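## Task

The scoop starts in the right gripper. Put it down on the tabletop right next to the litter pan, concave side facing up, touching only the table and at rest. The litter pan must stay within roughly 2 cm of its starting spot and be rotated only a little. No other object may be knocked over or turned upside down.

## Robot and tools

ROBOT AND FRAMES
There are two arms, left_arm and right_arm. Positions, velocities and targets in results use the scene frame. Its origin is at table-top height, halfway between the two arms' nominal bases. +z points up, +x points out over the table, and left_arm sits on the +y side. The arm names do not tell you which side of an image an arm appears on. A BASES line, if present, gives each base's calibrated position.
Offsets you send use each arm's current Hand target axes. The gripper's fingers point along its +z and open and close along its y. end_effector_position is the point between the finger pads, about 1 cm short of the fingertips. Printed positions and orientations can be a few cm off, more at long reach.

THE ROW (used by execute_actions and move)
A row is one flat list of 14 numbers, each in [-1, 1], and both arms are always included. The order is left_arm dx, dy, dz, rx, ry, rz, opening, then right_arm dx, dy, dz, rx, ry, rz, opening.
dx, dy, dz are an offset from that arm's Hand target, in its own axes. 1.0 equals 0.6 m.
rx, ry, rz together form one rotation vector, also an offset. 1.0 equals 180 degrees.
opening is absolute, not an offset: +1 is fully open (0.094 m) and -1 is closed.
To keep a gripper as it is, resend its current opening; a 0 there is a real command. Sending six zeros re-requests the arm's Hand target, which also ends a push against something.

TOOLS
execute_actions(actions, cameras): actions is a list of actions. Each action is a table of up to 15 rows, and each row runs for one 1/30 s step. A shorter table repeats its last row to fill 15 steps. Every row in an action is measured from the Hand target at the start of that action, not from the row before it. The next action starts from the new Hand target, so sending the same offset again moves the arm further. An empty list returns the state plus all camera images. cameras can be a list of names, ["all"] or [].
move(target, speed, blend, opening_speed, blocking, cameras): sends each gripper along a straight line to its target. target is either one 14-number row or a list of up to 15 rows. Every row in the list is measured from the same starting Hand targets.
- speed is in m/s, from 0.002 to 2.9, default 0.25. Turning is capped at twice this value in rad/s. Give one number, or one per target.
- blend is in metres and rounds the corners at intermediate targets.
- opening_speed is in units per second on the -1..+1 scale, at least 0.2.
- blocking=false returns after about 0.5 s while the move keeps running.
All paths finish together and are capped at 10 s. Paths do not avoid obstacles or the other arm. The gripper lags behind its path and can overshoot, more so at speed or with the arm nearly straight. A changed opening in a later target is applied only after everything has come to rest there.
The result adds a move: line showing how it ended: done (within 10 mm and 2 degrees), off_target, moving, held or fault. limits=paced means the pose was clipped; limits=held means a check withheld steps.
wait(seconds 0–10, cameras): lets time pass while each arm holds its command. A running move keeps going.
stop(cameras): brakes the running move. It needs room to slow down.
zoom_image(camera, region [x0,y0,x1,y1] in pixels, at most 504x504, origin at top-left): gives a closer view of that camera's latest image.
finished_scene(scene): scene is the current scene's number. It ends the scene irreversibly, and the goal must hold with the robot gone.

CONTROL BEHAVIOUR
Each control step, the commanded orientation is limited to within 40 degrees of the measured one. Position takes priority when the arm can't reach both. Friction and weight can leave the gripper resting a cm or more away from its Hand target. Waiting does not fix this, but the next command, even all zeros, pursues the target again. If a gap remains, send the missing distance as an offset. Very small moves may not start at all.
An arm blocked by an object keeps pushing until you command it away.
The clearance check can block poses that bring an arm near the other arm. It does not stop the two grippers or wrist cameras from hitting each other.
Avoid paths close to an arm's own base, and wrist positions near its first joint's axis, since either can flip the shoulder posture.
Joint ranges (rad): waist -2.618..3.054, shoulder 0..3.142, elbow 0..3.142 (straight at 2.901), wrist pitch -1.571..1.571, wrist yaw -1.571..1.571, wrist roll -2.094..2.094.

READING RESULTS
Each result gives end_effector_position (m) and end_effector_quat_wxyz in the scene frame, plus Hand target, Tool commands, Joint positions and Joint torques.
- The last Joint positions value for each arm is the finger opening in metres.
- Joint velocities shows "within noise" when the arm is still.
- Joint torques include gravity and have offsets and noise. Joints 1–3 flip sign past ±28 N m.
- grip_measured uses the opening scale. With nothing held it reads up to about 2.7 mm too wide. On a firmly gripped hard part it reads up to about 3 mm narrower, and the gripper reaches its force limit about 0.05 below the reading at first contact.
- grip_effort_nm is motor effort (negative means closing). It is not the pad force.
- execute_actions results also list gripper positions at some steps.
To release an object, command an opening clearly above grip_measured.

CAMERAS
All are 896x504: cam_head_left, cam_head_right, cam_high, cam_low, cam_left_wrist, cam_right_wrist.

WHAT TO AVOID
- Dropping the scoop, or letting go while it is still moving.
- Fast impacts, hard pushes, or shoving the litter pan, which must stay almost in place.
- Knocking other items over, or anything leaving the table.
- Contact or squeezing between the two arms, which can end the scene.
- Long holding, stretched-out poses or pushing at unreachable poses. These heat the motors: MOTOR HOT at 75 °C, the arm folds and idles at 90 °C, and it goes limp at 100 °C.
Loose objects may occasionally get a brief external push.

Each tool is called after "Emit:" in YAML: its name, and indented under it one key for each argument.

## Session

Emit:
execute_actions:
  actions: []

Emit:
zoom_image:
  camera: "cam_head_left"
  region: [300, 140, 560, 320]

Scene clock: 0.00 s.
left_arm: end_effector_position=(+0.3190, +0.3351, +0.4129) grip_measured=+1.000 grip_effort_nm=n/a end_effector_quat_wxyz=(+0.691, +0.087, +0.714, +0.066) | right_arm: end_effector_position=(+0.4037, -0.2498, +0.3310) grip_measured=-0.623 grip_effort_nm=n/a end_effector_quat_wxyz=(+0.444, +0.392, +0.658, +0.466)
Joint positions: left_arm=[0.175 0.89 1.049 -0.194 0.194 0.224 0.094] | right_arm=[-0.179 1.172 0.985 -0.005 -0.444 1.264 0.018]
Joint velocities: within noise
Joint torques (N m): no reading
Heat: left arm: 31 °C; right arm: 32 °C.
Hand target: left_arm +0.3156, +0.3345, +0.4228; +0.701, +0.087, +0.705, +0.068 | right_arm +0.4020, -0.2493, +0.3571; +0.474, +0.366, +0.646, +0.473
Tool commands: left_gripper/opening=+1.0 right_gripper/opening=-0.979875

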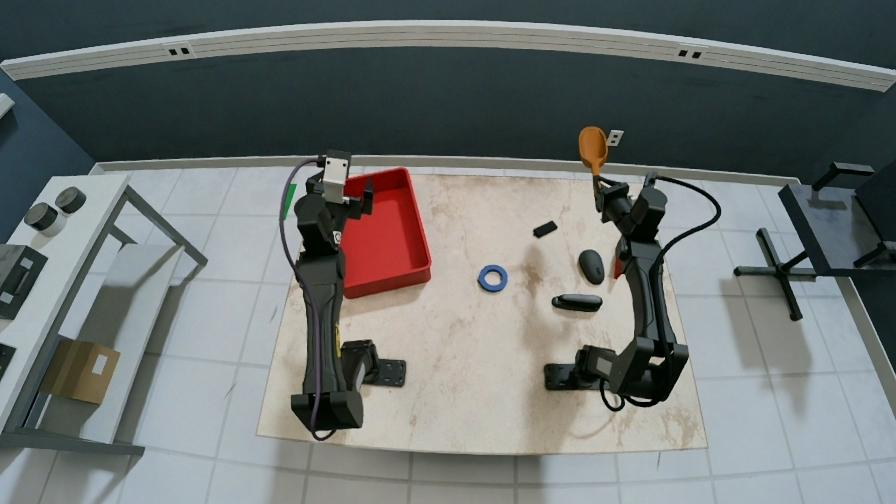

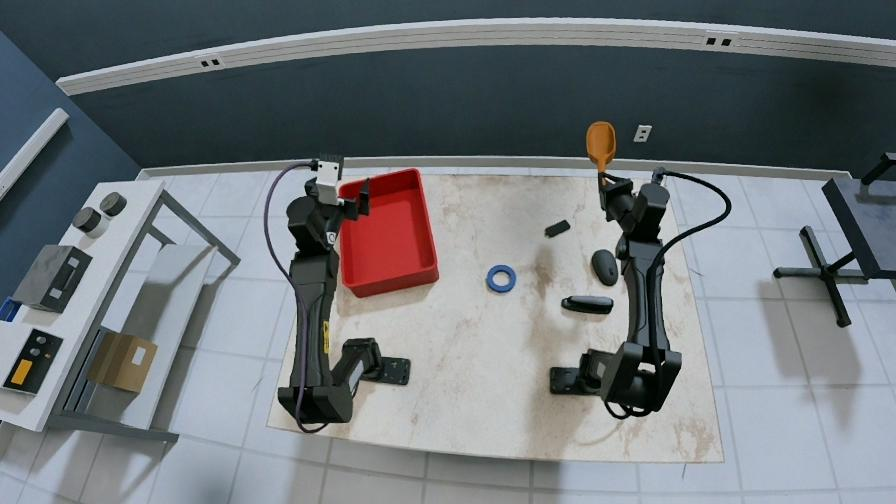

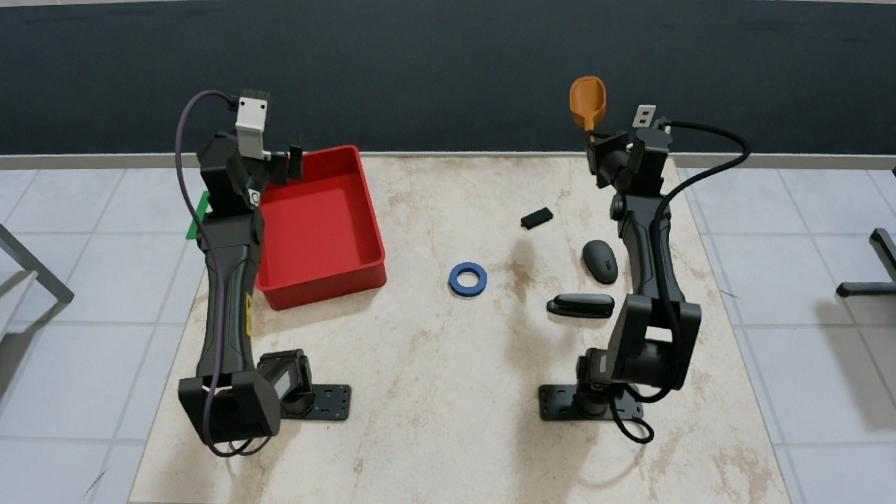

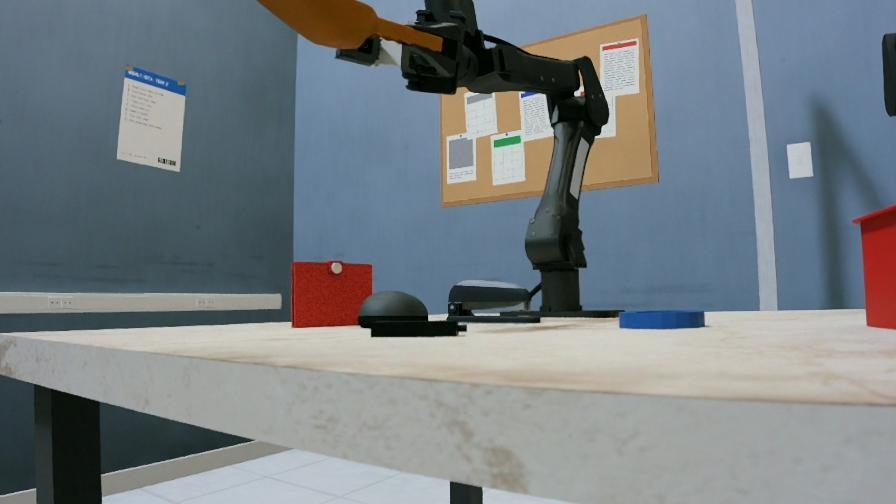

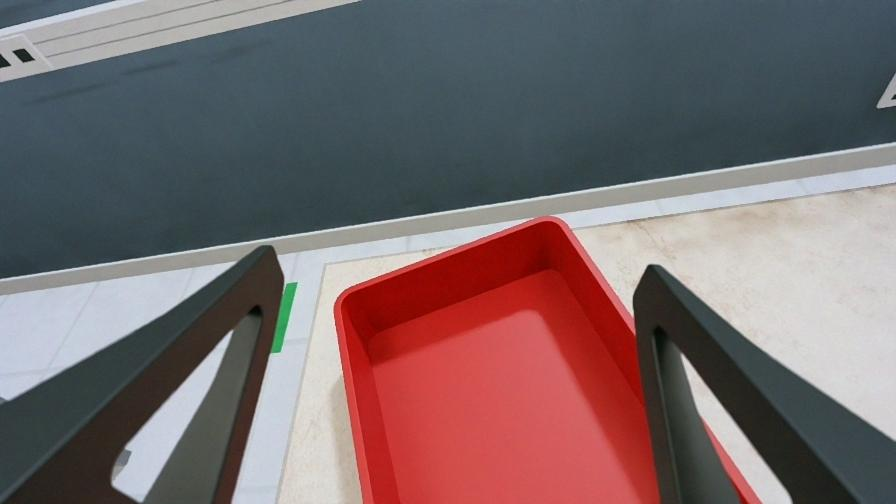

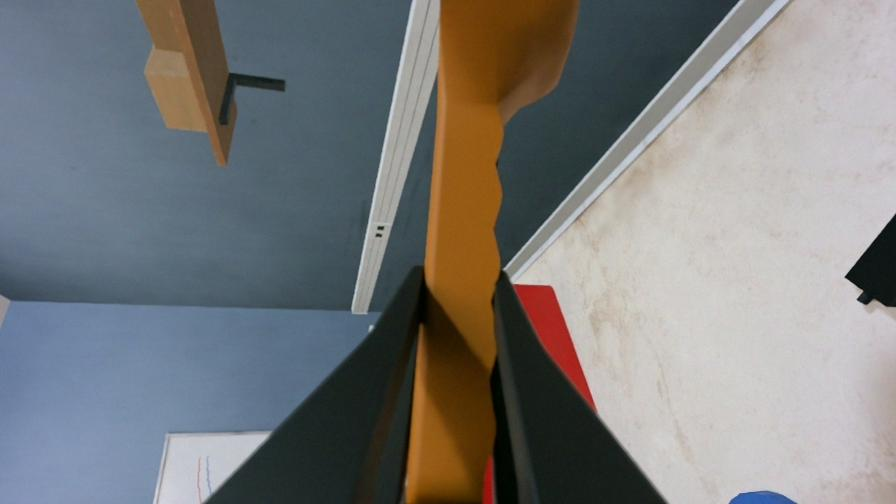

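Scaled by 1.938.

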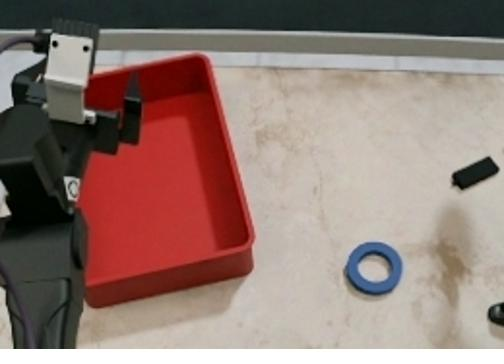

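Emit:
zoom_image:
  camera: "cam_head_left"
  region: [550, 100, 720, 240]

Emit:
zoom_image:
  camera: "cam_high"
  region: [540, 50, 720, 220]

Emit:
zoom_image:
  camera: "cam_low"
  region: [240, 0, 500, 150]

Scaled by 2.965.

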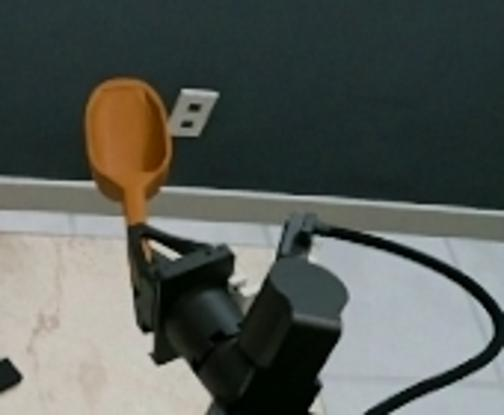

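Scaled by 2.800.

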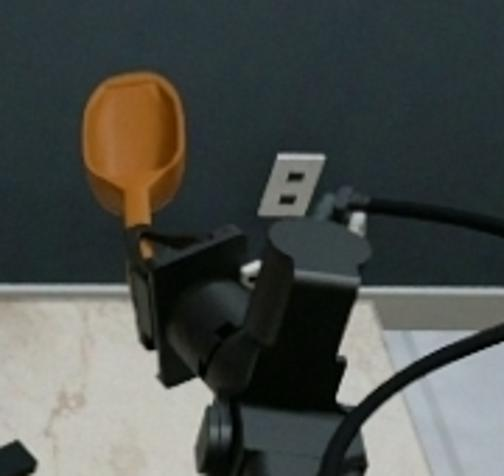

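Scaled by 1.938.

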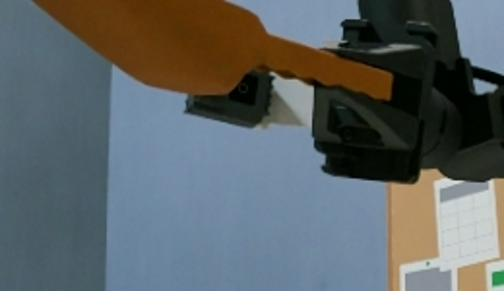

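Emit:
move:
  target: [0,0,0,0,0,0,1,0.518,0.048,0.03,0.053,0.106,0.069,-0.98]
  cameras: ["all"]

Emit:
zoom_image:
  camera: "cam_head_left"
  region: [390, 120, 590, 320]

Emit:
zoom_image:
  camera: "cam_low"
  region: [500, 0, 896, 350]

Scene clock: 36.37 s.
left_arm: end_effector_position=(+0.3190, +0.3351, +0.4129) grip_measured=+1.000 grip_effort_nm=-0.002 end_effector_quat_wxyz=(+0.691, +0.087, +0.714, +0.066) | right_arm: end_effector_position=(+0.3239, +0.0455, +0.2738) grip_measured=-0.623 grip_effort_nm=-1.043 end_effector_quat_wxyz=(+0.260, +0.391, +0.730, +0.496)
Joint positions: left_arm=[0.175 0.89 1.049 -0.194 0.194 0.224 0.094] | right_arm=[0.835 1.353 1.076 -0.115 0.221 1.671 0.018]
Joint torques (N m): left_arm=[-0.09 -2.39 7.68 1.85 -0.01 -0.02] | right_arm=[0.08 -5.03 11.02 2.3 0.29 -0.11]
Heat: left arm: 35 °C; right arm: 39 °C.
Hand target: left_arm +0.3156, +0.3345, +0.4228; +0.701, +0.087, +0.705, +0.068 | right_arm +0.3322, +0.0500, +0.2997; +0.275, +0.388, +0.709, +0.520
Off the commanded pose: left_arm 0.011 m, 2 deg | right_arm 0.028 m, 4 deg.
move: off_target (left_arm, right_arm)

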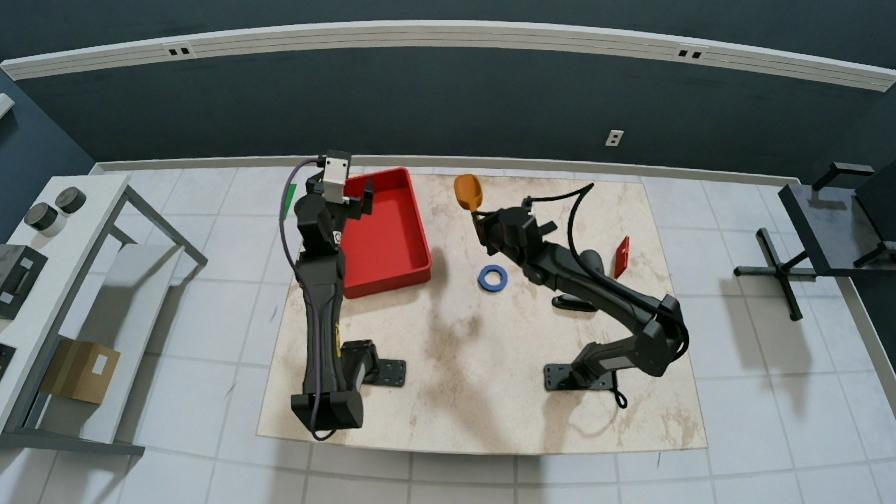

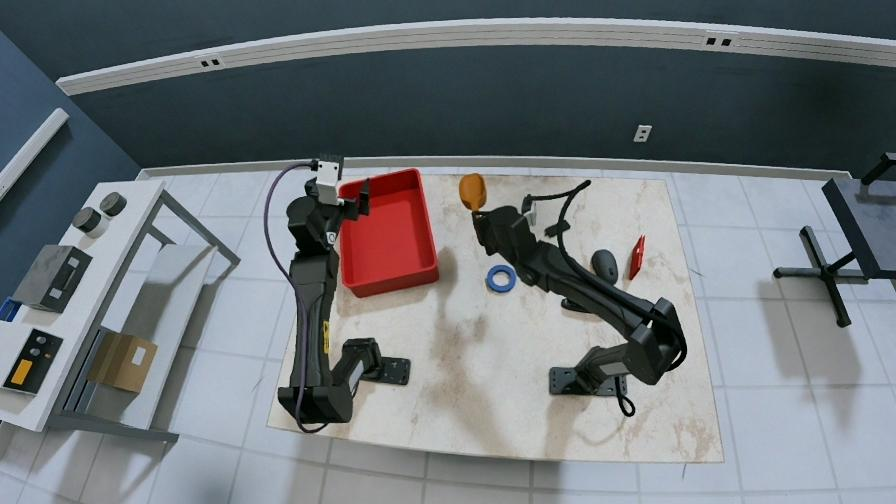

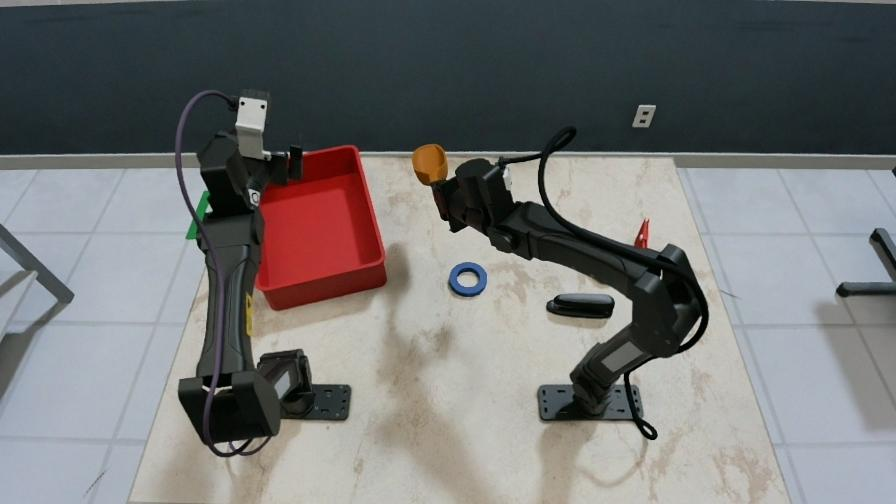

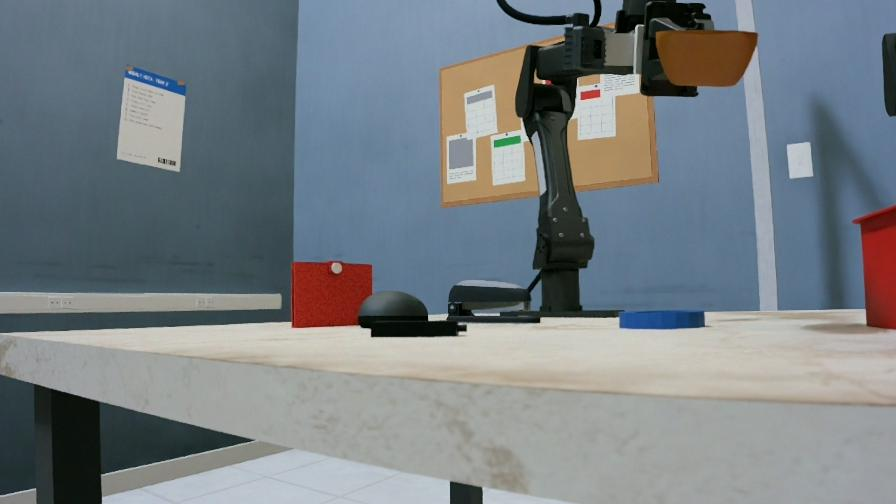

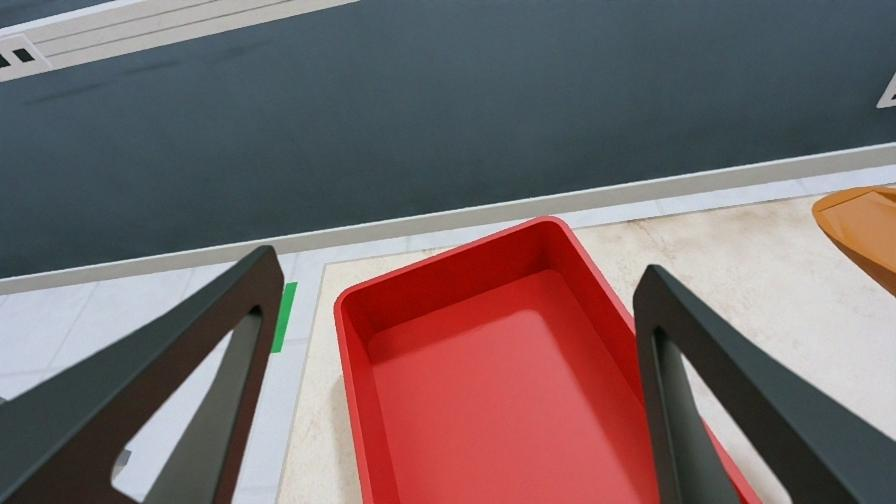

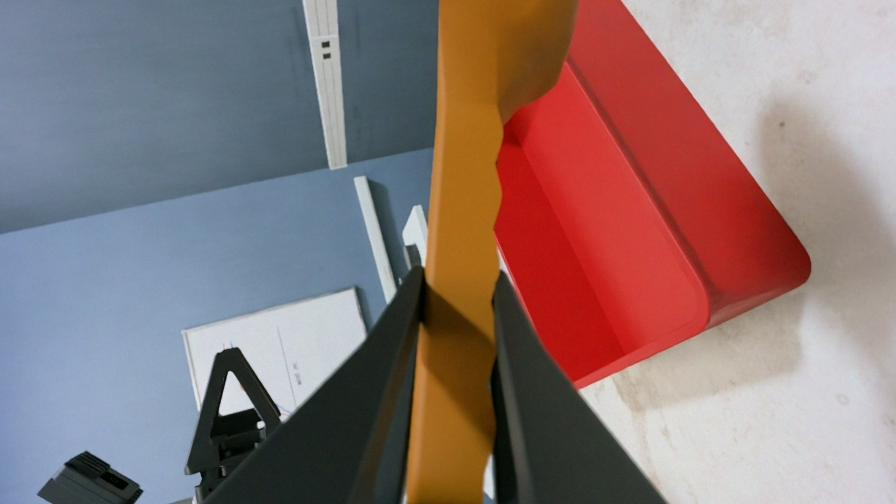

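Scaled by 2.520.

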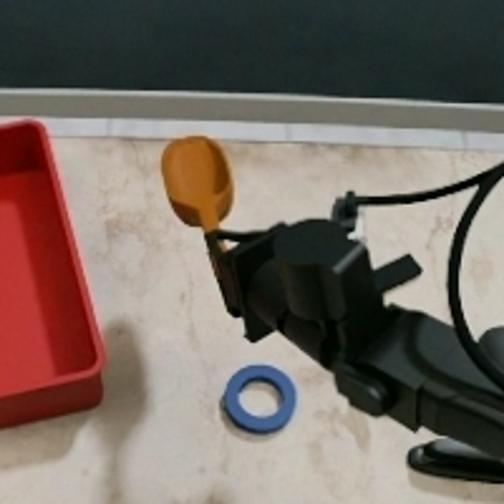

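Scaled by 1.273.

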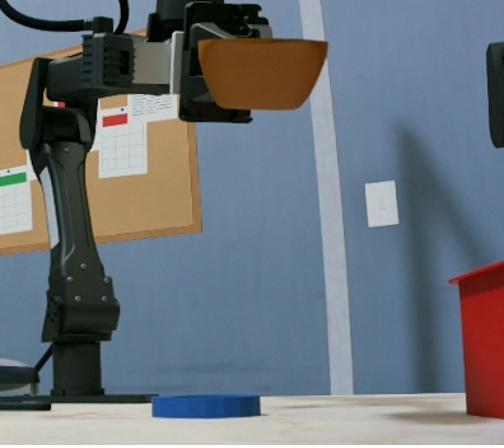

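Emit:
move:
  target: [0,0,0,0,0,0,1,0.046,-0.178,0.154,0,0,0,-0.98]
  cameras: ["all"]

Emit:
zoom_image:
  camera: "cam_head_left"
  region: [390, 120, 590, 320]

Emit:
zoom_image:
  camera: "cam_low"
  region: [500, 50, 896, 380]

Scene clock: 47.67 s.
left_arm: end_effector_position=(+0.3190, +0.3351, +0.4129) grip_measured=+1.000 grip_effort_nm=-0.007 end_effector_quat_wxyz=(+0.691, +0.087, +0.714, +0.066) | right_arm: end_effector_position=(+0.3580, +0.1001, +0.1621) grip_measured=-0.623 grip_effort_nm=-1.038 end_effector_quat_wxyz=(+0.263, +0.393, +0.720, +0.508)
Joint positions: left_arm=[0.175 0.89 1.049 -0.194 0.194 0.224 0.094] | right_arm=[0.871 1.725 0.94 0.419 0.259 1.691 0.018]
Joint torques (N m): left_arm=[-0.06 -2.35 7.79 1.85 -0.02 -0.03] | right_arm=[0.62 -7.13 7.5 2.41 0.31 -0.15]
Heat: left arm: 35 °C; right arm: 40 °C.
Hand target: left_arm +0.3156, +0.3345, +0.4228; +0.701, +0.087, +0.705, +0.068 | right_arm +0.3623, +0.1047, +0.1701; +0.275, +0.388, +0.709, +0.520
Off the commanded pose: left_arm 0.011 m, 2 deg | right_arm 0.010 m, 2 deg.
move: off_target (left_arm)

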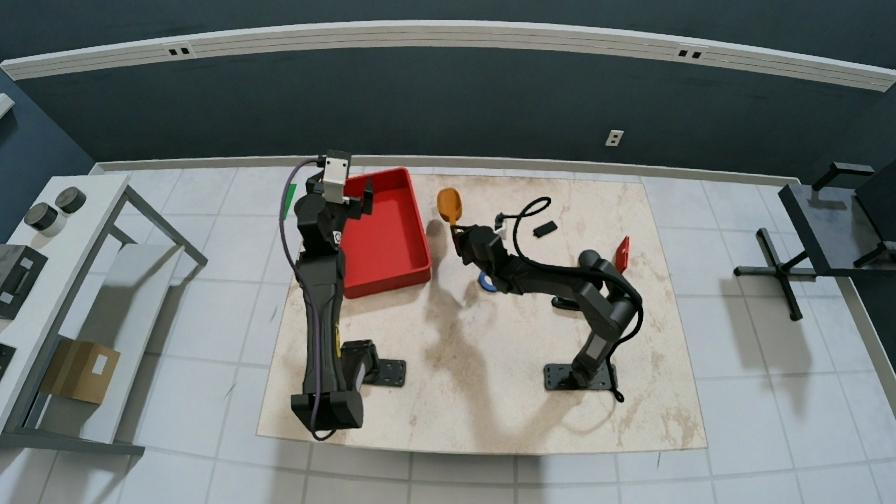

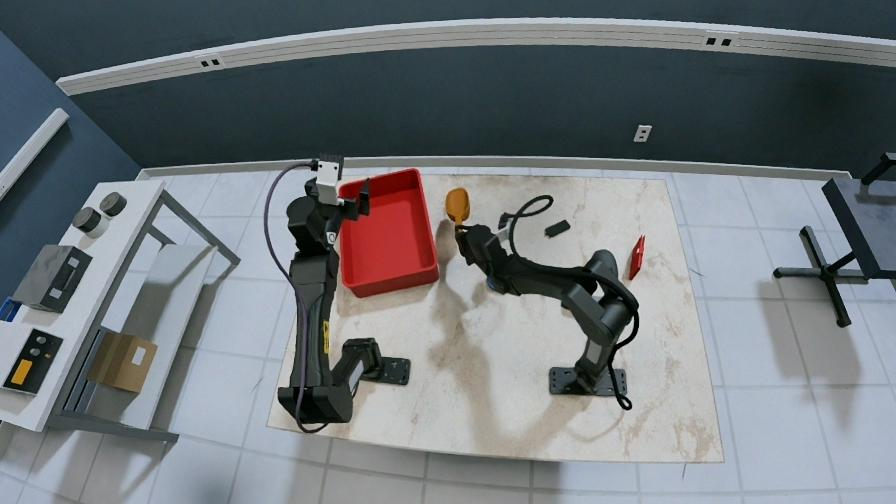

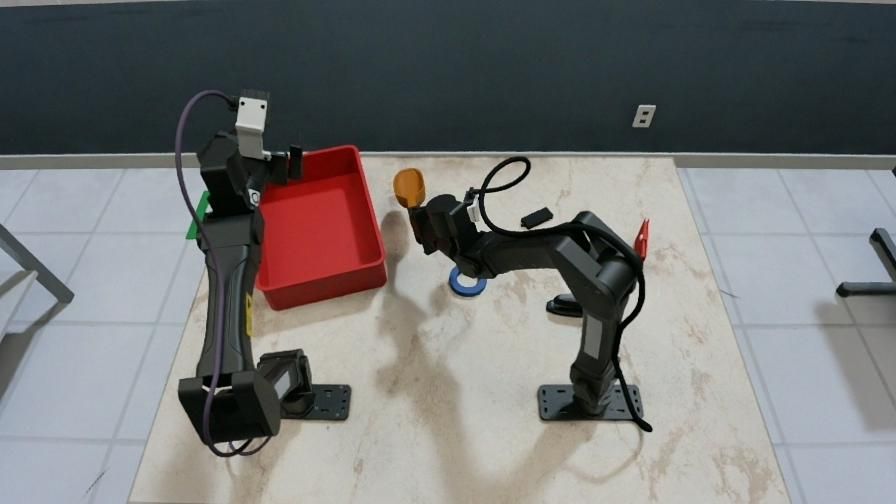

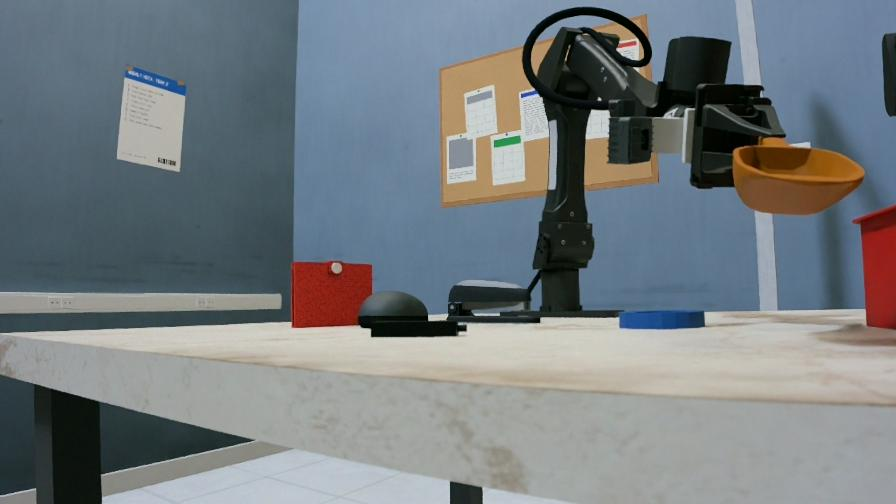

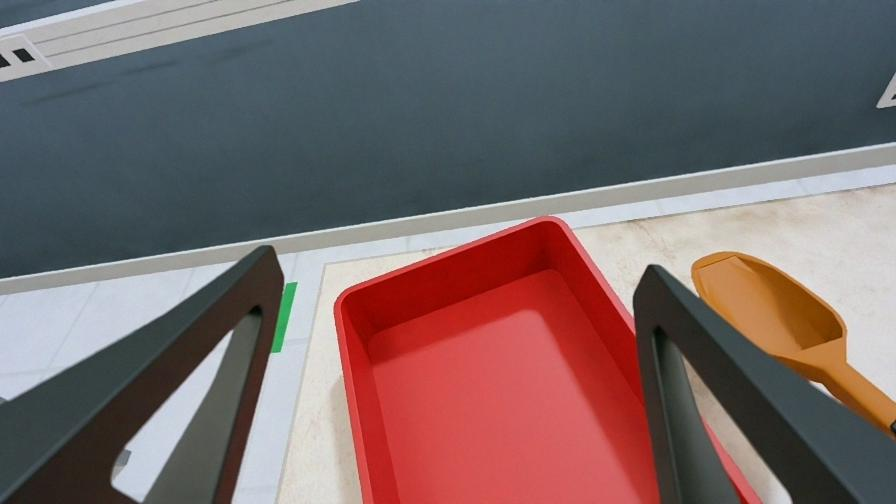

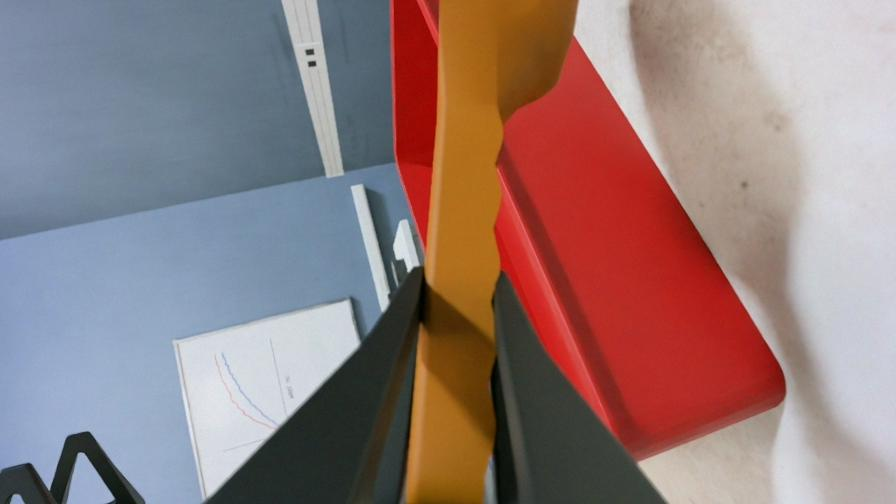

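Scaled by 2.520.

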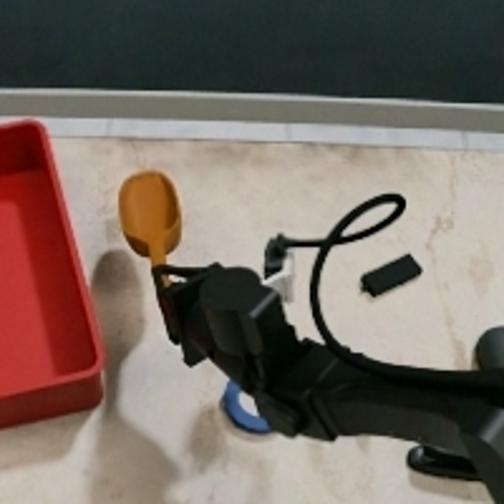

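Scaled by 1.273.

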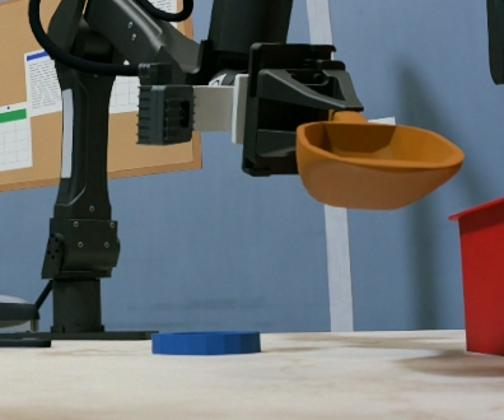

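Emit:
move:
  target: [0,0,0,0,0,0,1,0.026,-0.098,0.051,-0.041,-0.004,-0.015,-0.98]
  speed: 0.15
  cameras: ["all"]

Emit:
zoom_image:
  camera: "cam_head_left"
  region: [390, 150, 550, 310]

Emit:
zoom_image:
  camera: "cam_low"
  region: [600, 100, 896, 380]

Scene clock: 59.53 s.
left_arm: end_effector_position=(+0.3190, +0.3351, +0.4129) grip_measured=+1.000 grip_effort_nm=-0.012 end_effector_quat_wxyz=(+0.691, +0.087, +0.714, +0.066) | right_arm: end_effector_position=(+0.3594, +0.1210, +0.0997) grip_measured=-0.623 grip_effort_nm=-1.033 end_effector_quat_wxyz=(+0.301, +0.365, +0.690, +0.547)
Joint positions: left_arm=[0.175 0.89 1.049 -0.194 0.194 0.224 0.094] | right_arm=[0.917 2.016 0.849 0.933 0.327 1.63 0.018]
Joint torques (N m): left_arm=[-0.1 -2.36 7.73 1.82 -0.02 -0.02] | right_arm=[0.47 -7.82 6.19 2.45 0.27 -0.31]
Heat: left arm: 36 °C; right arm: 40 °C.
Hand target: left_arm +0.3156, +0.3345, +0.4228; +0.701, +0.087, +0.705, +0.068 | right_arm +0.3626, +0.1245, +0.1050; +0.316, +0.356, +0.681, +0.556
Off the commanded pose: left_arm 0.011 m, 2 deg | right_arm 0.007 m, 2 deg.
move: off_target (left_arm)

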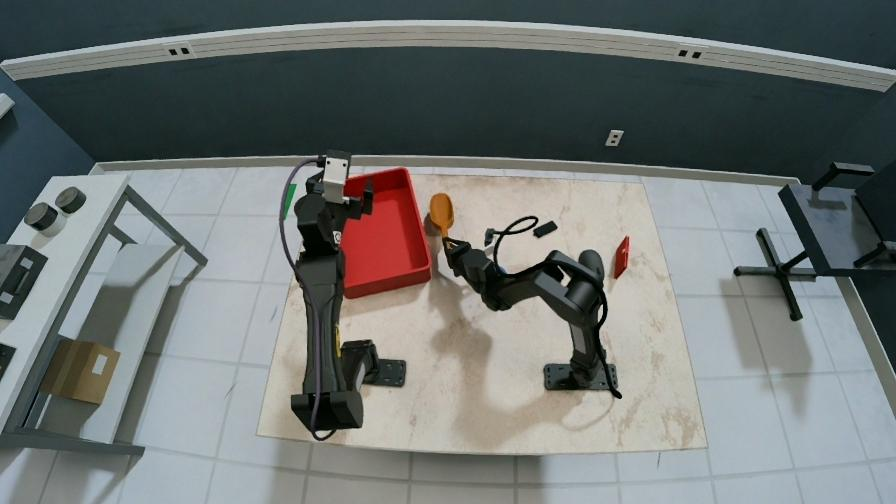

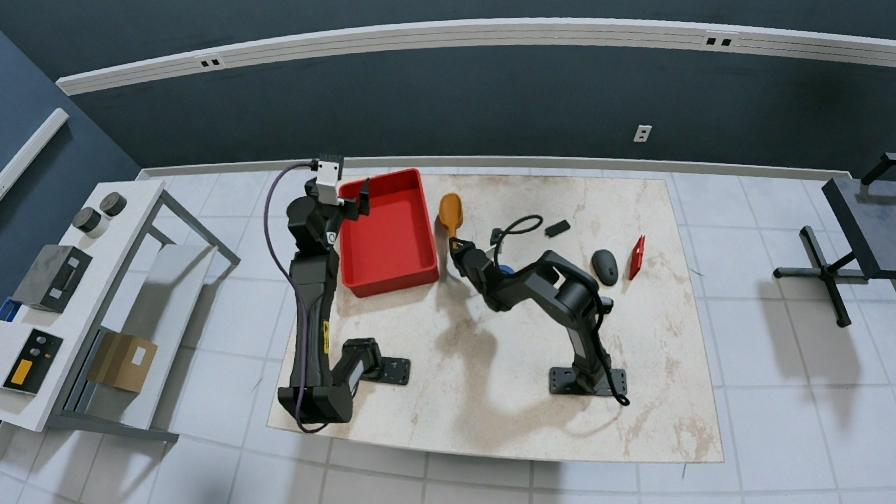

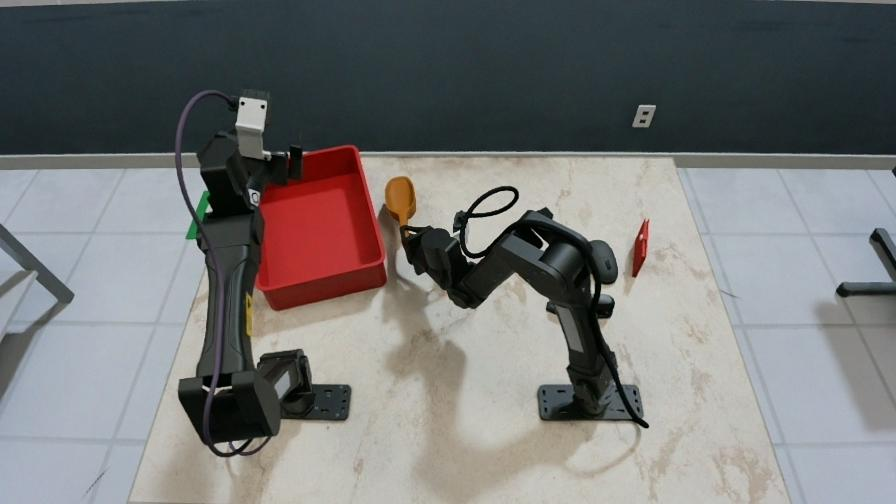

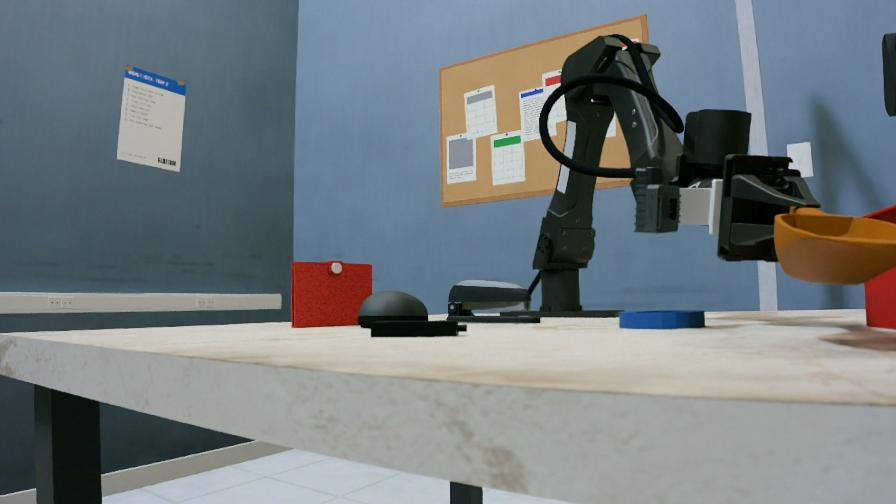

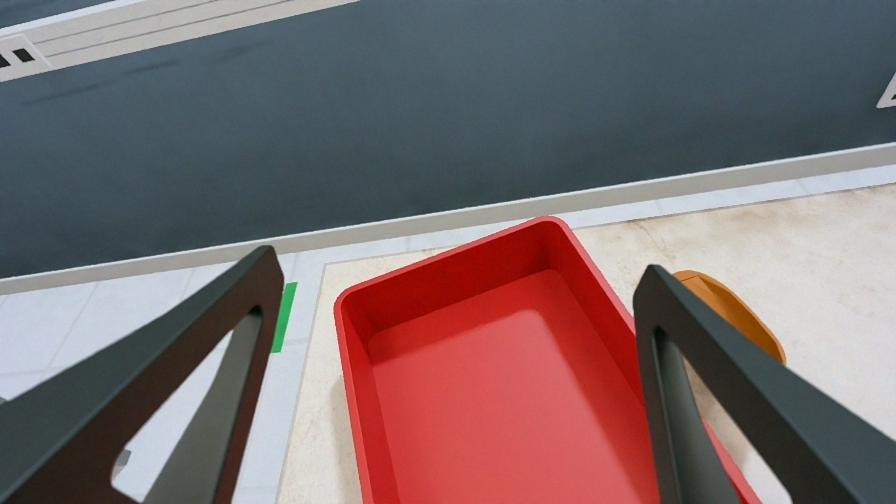

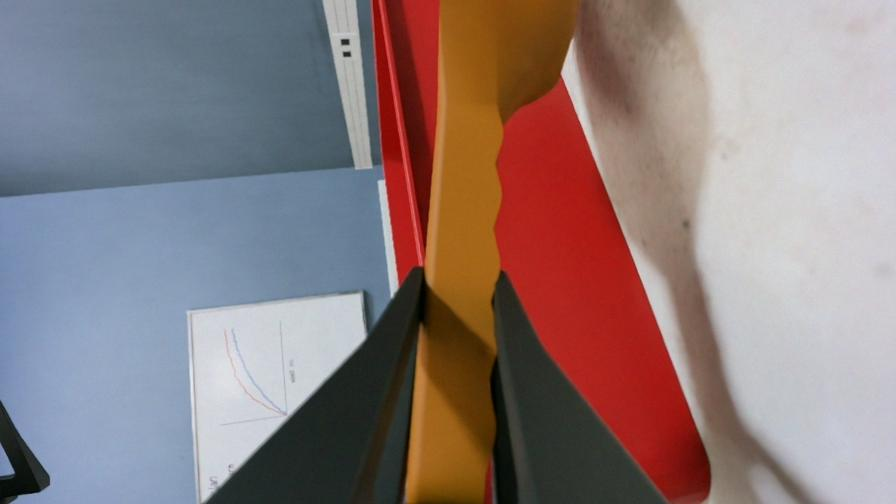

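Scaled by 3.150.

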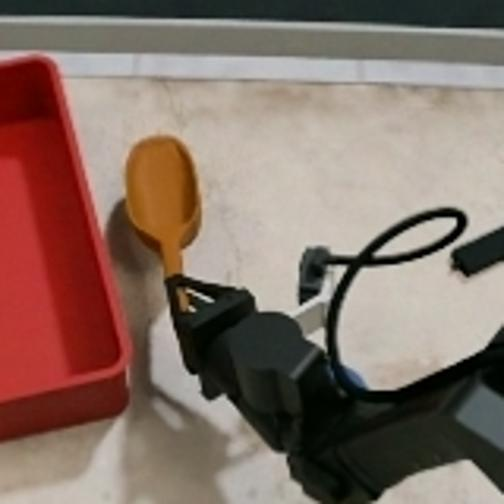

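Scaled by 1.703.

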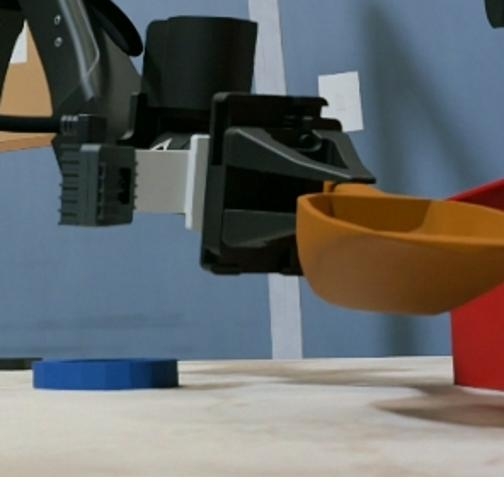

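Emit:
move:
  target: [0,0,0,0,0,0,1,0.009,-0.048,0.0135,0,0,0,-0.98]
  speed: 0.06
  cameras: ["cam_head_left","cam_low","cam_left_wrist"]

Emit:
zoom_image:
  camera: "cam_low"
  region: [600, 150, 896, 400]

Emit:
zoom_image:
  camera: "cam_head_left"
  region: [390, 150, 550, 310]

Scene clock: 68.37 s.
left_arm: end_effector_position=(+0.3190, +0.3351, +0.4129) grip_measured=+1.000 grip_effort_nm=-0.007 end_effector_quat_wxyz=(+0.691, +0.087, +0.714, +0.066) | right_arm: end_effector_position=(+0.3593, +0.1232, +0.0661) grip_measured=-0.623 grip_effort_nm=-1.038 end_effector_quat_wxyz=(+0.302, +0.366, +0.693, +0.542)
Joint positions: left_arm=[0.175 0.89 1.049 -0.194 0.194 0.224 0.094] | right_arm=[0.923 2.133 0.849 1.039 0.336 1.63 0.018]
Joint torques (N m): left_arm=[-0.03 -2.4 7.75 1.84 -0.01 -0.05] | right_arm=[0.84 -8.5 6.31 2.47 0.26 -0.3]
Heat: left arm: 36 °C; right arm: 40 °C.
Hand target: left_arm +0.3156, +0.3345, +0.4228; +0.701, +0.087, +0.705, +0.068 | right_arm +0.3624, +0.1296, +0.0751; +0.316, +0.356, +0.681, +0.556
Off the commanded pose: left_arm 0.011 m, 2 deg | right_arm 0.011 m, 3 deg.
move: off_target (left_arm, right_arm)
Images, in order (width x height): cam_head_left 896x504, cam_low 896x504, cam_left_wrist 896x504.

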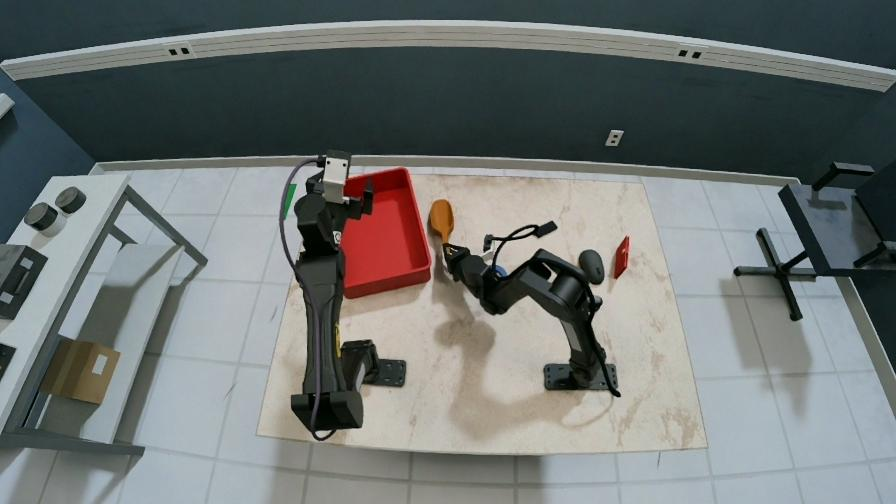

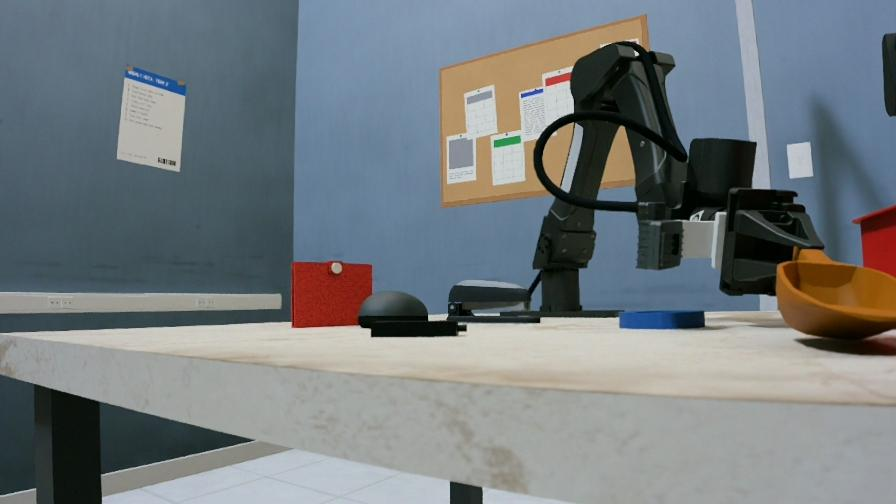

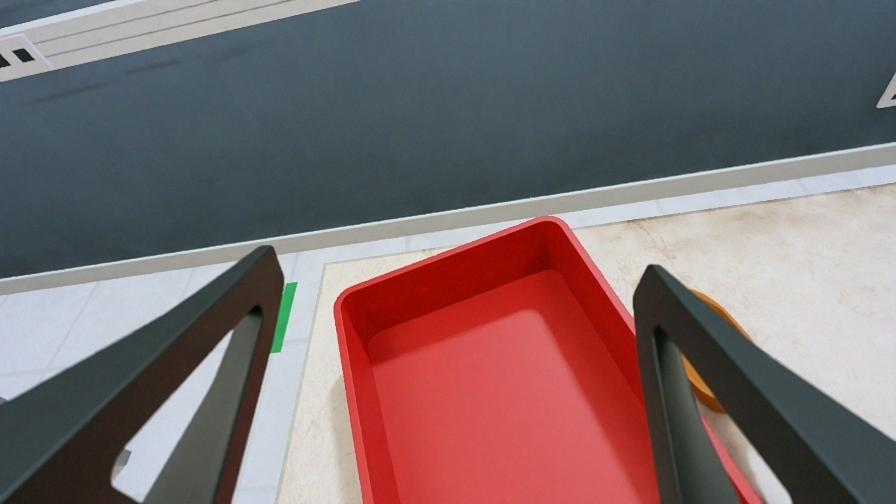

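Scaled by 1.703.

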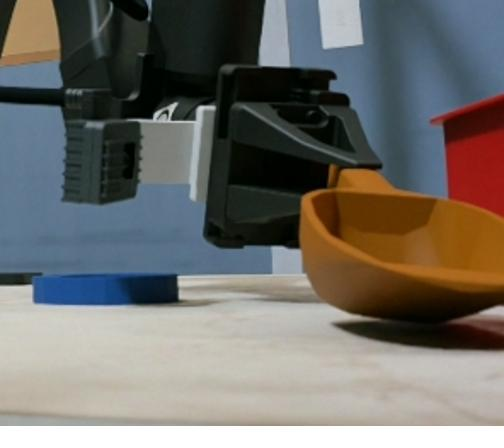

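Scaled by 3.150.

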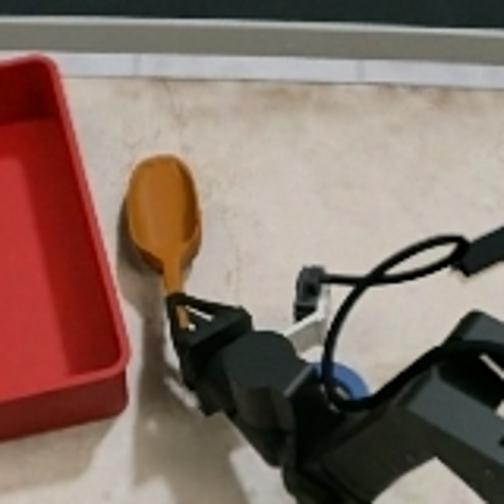

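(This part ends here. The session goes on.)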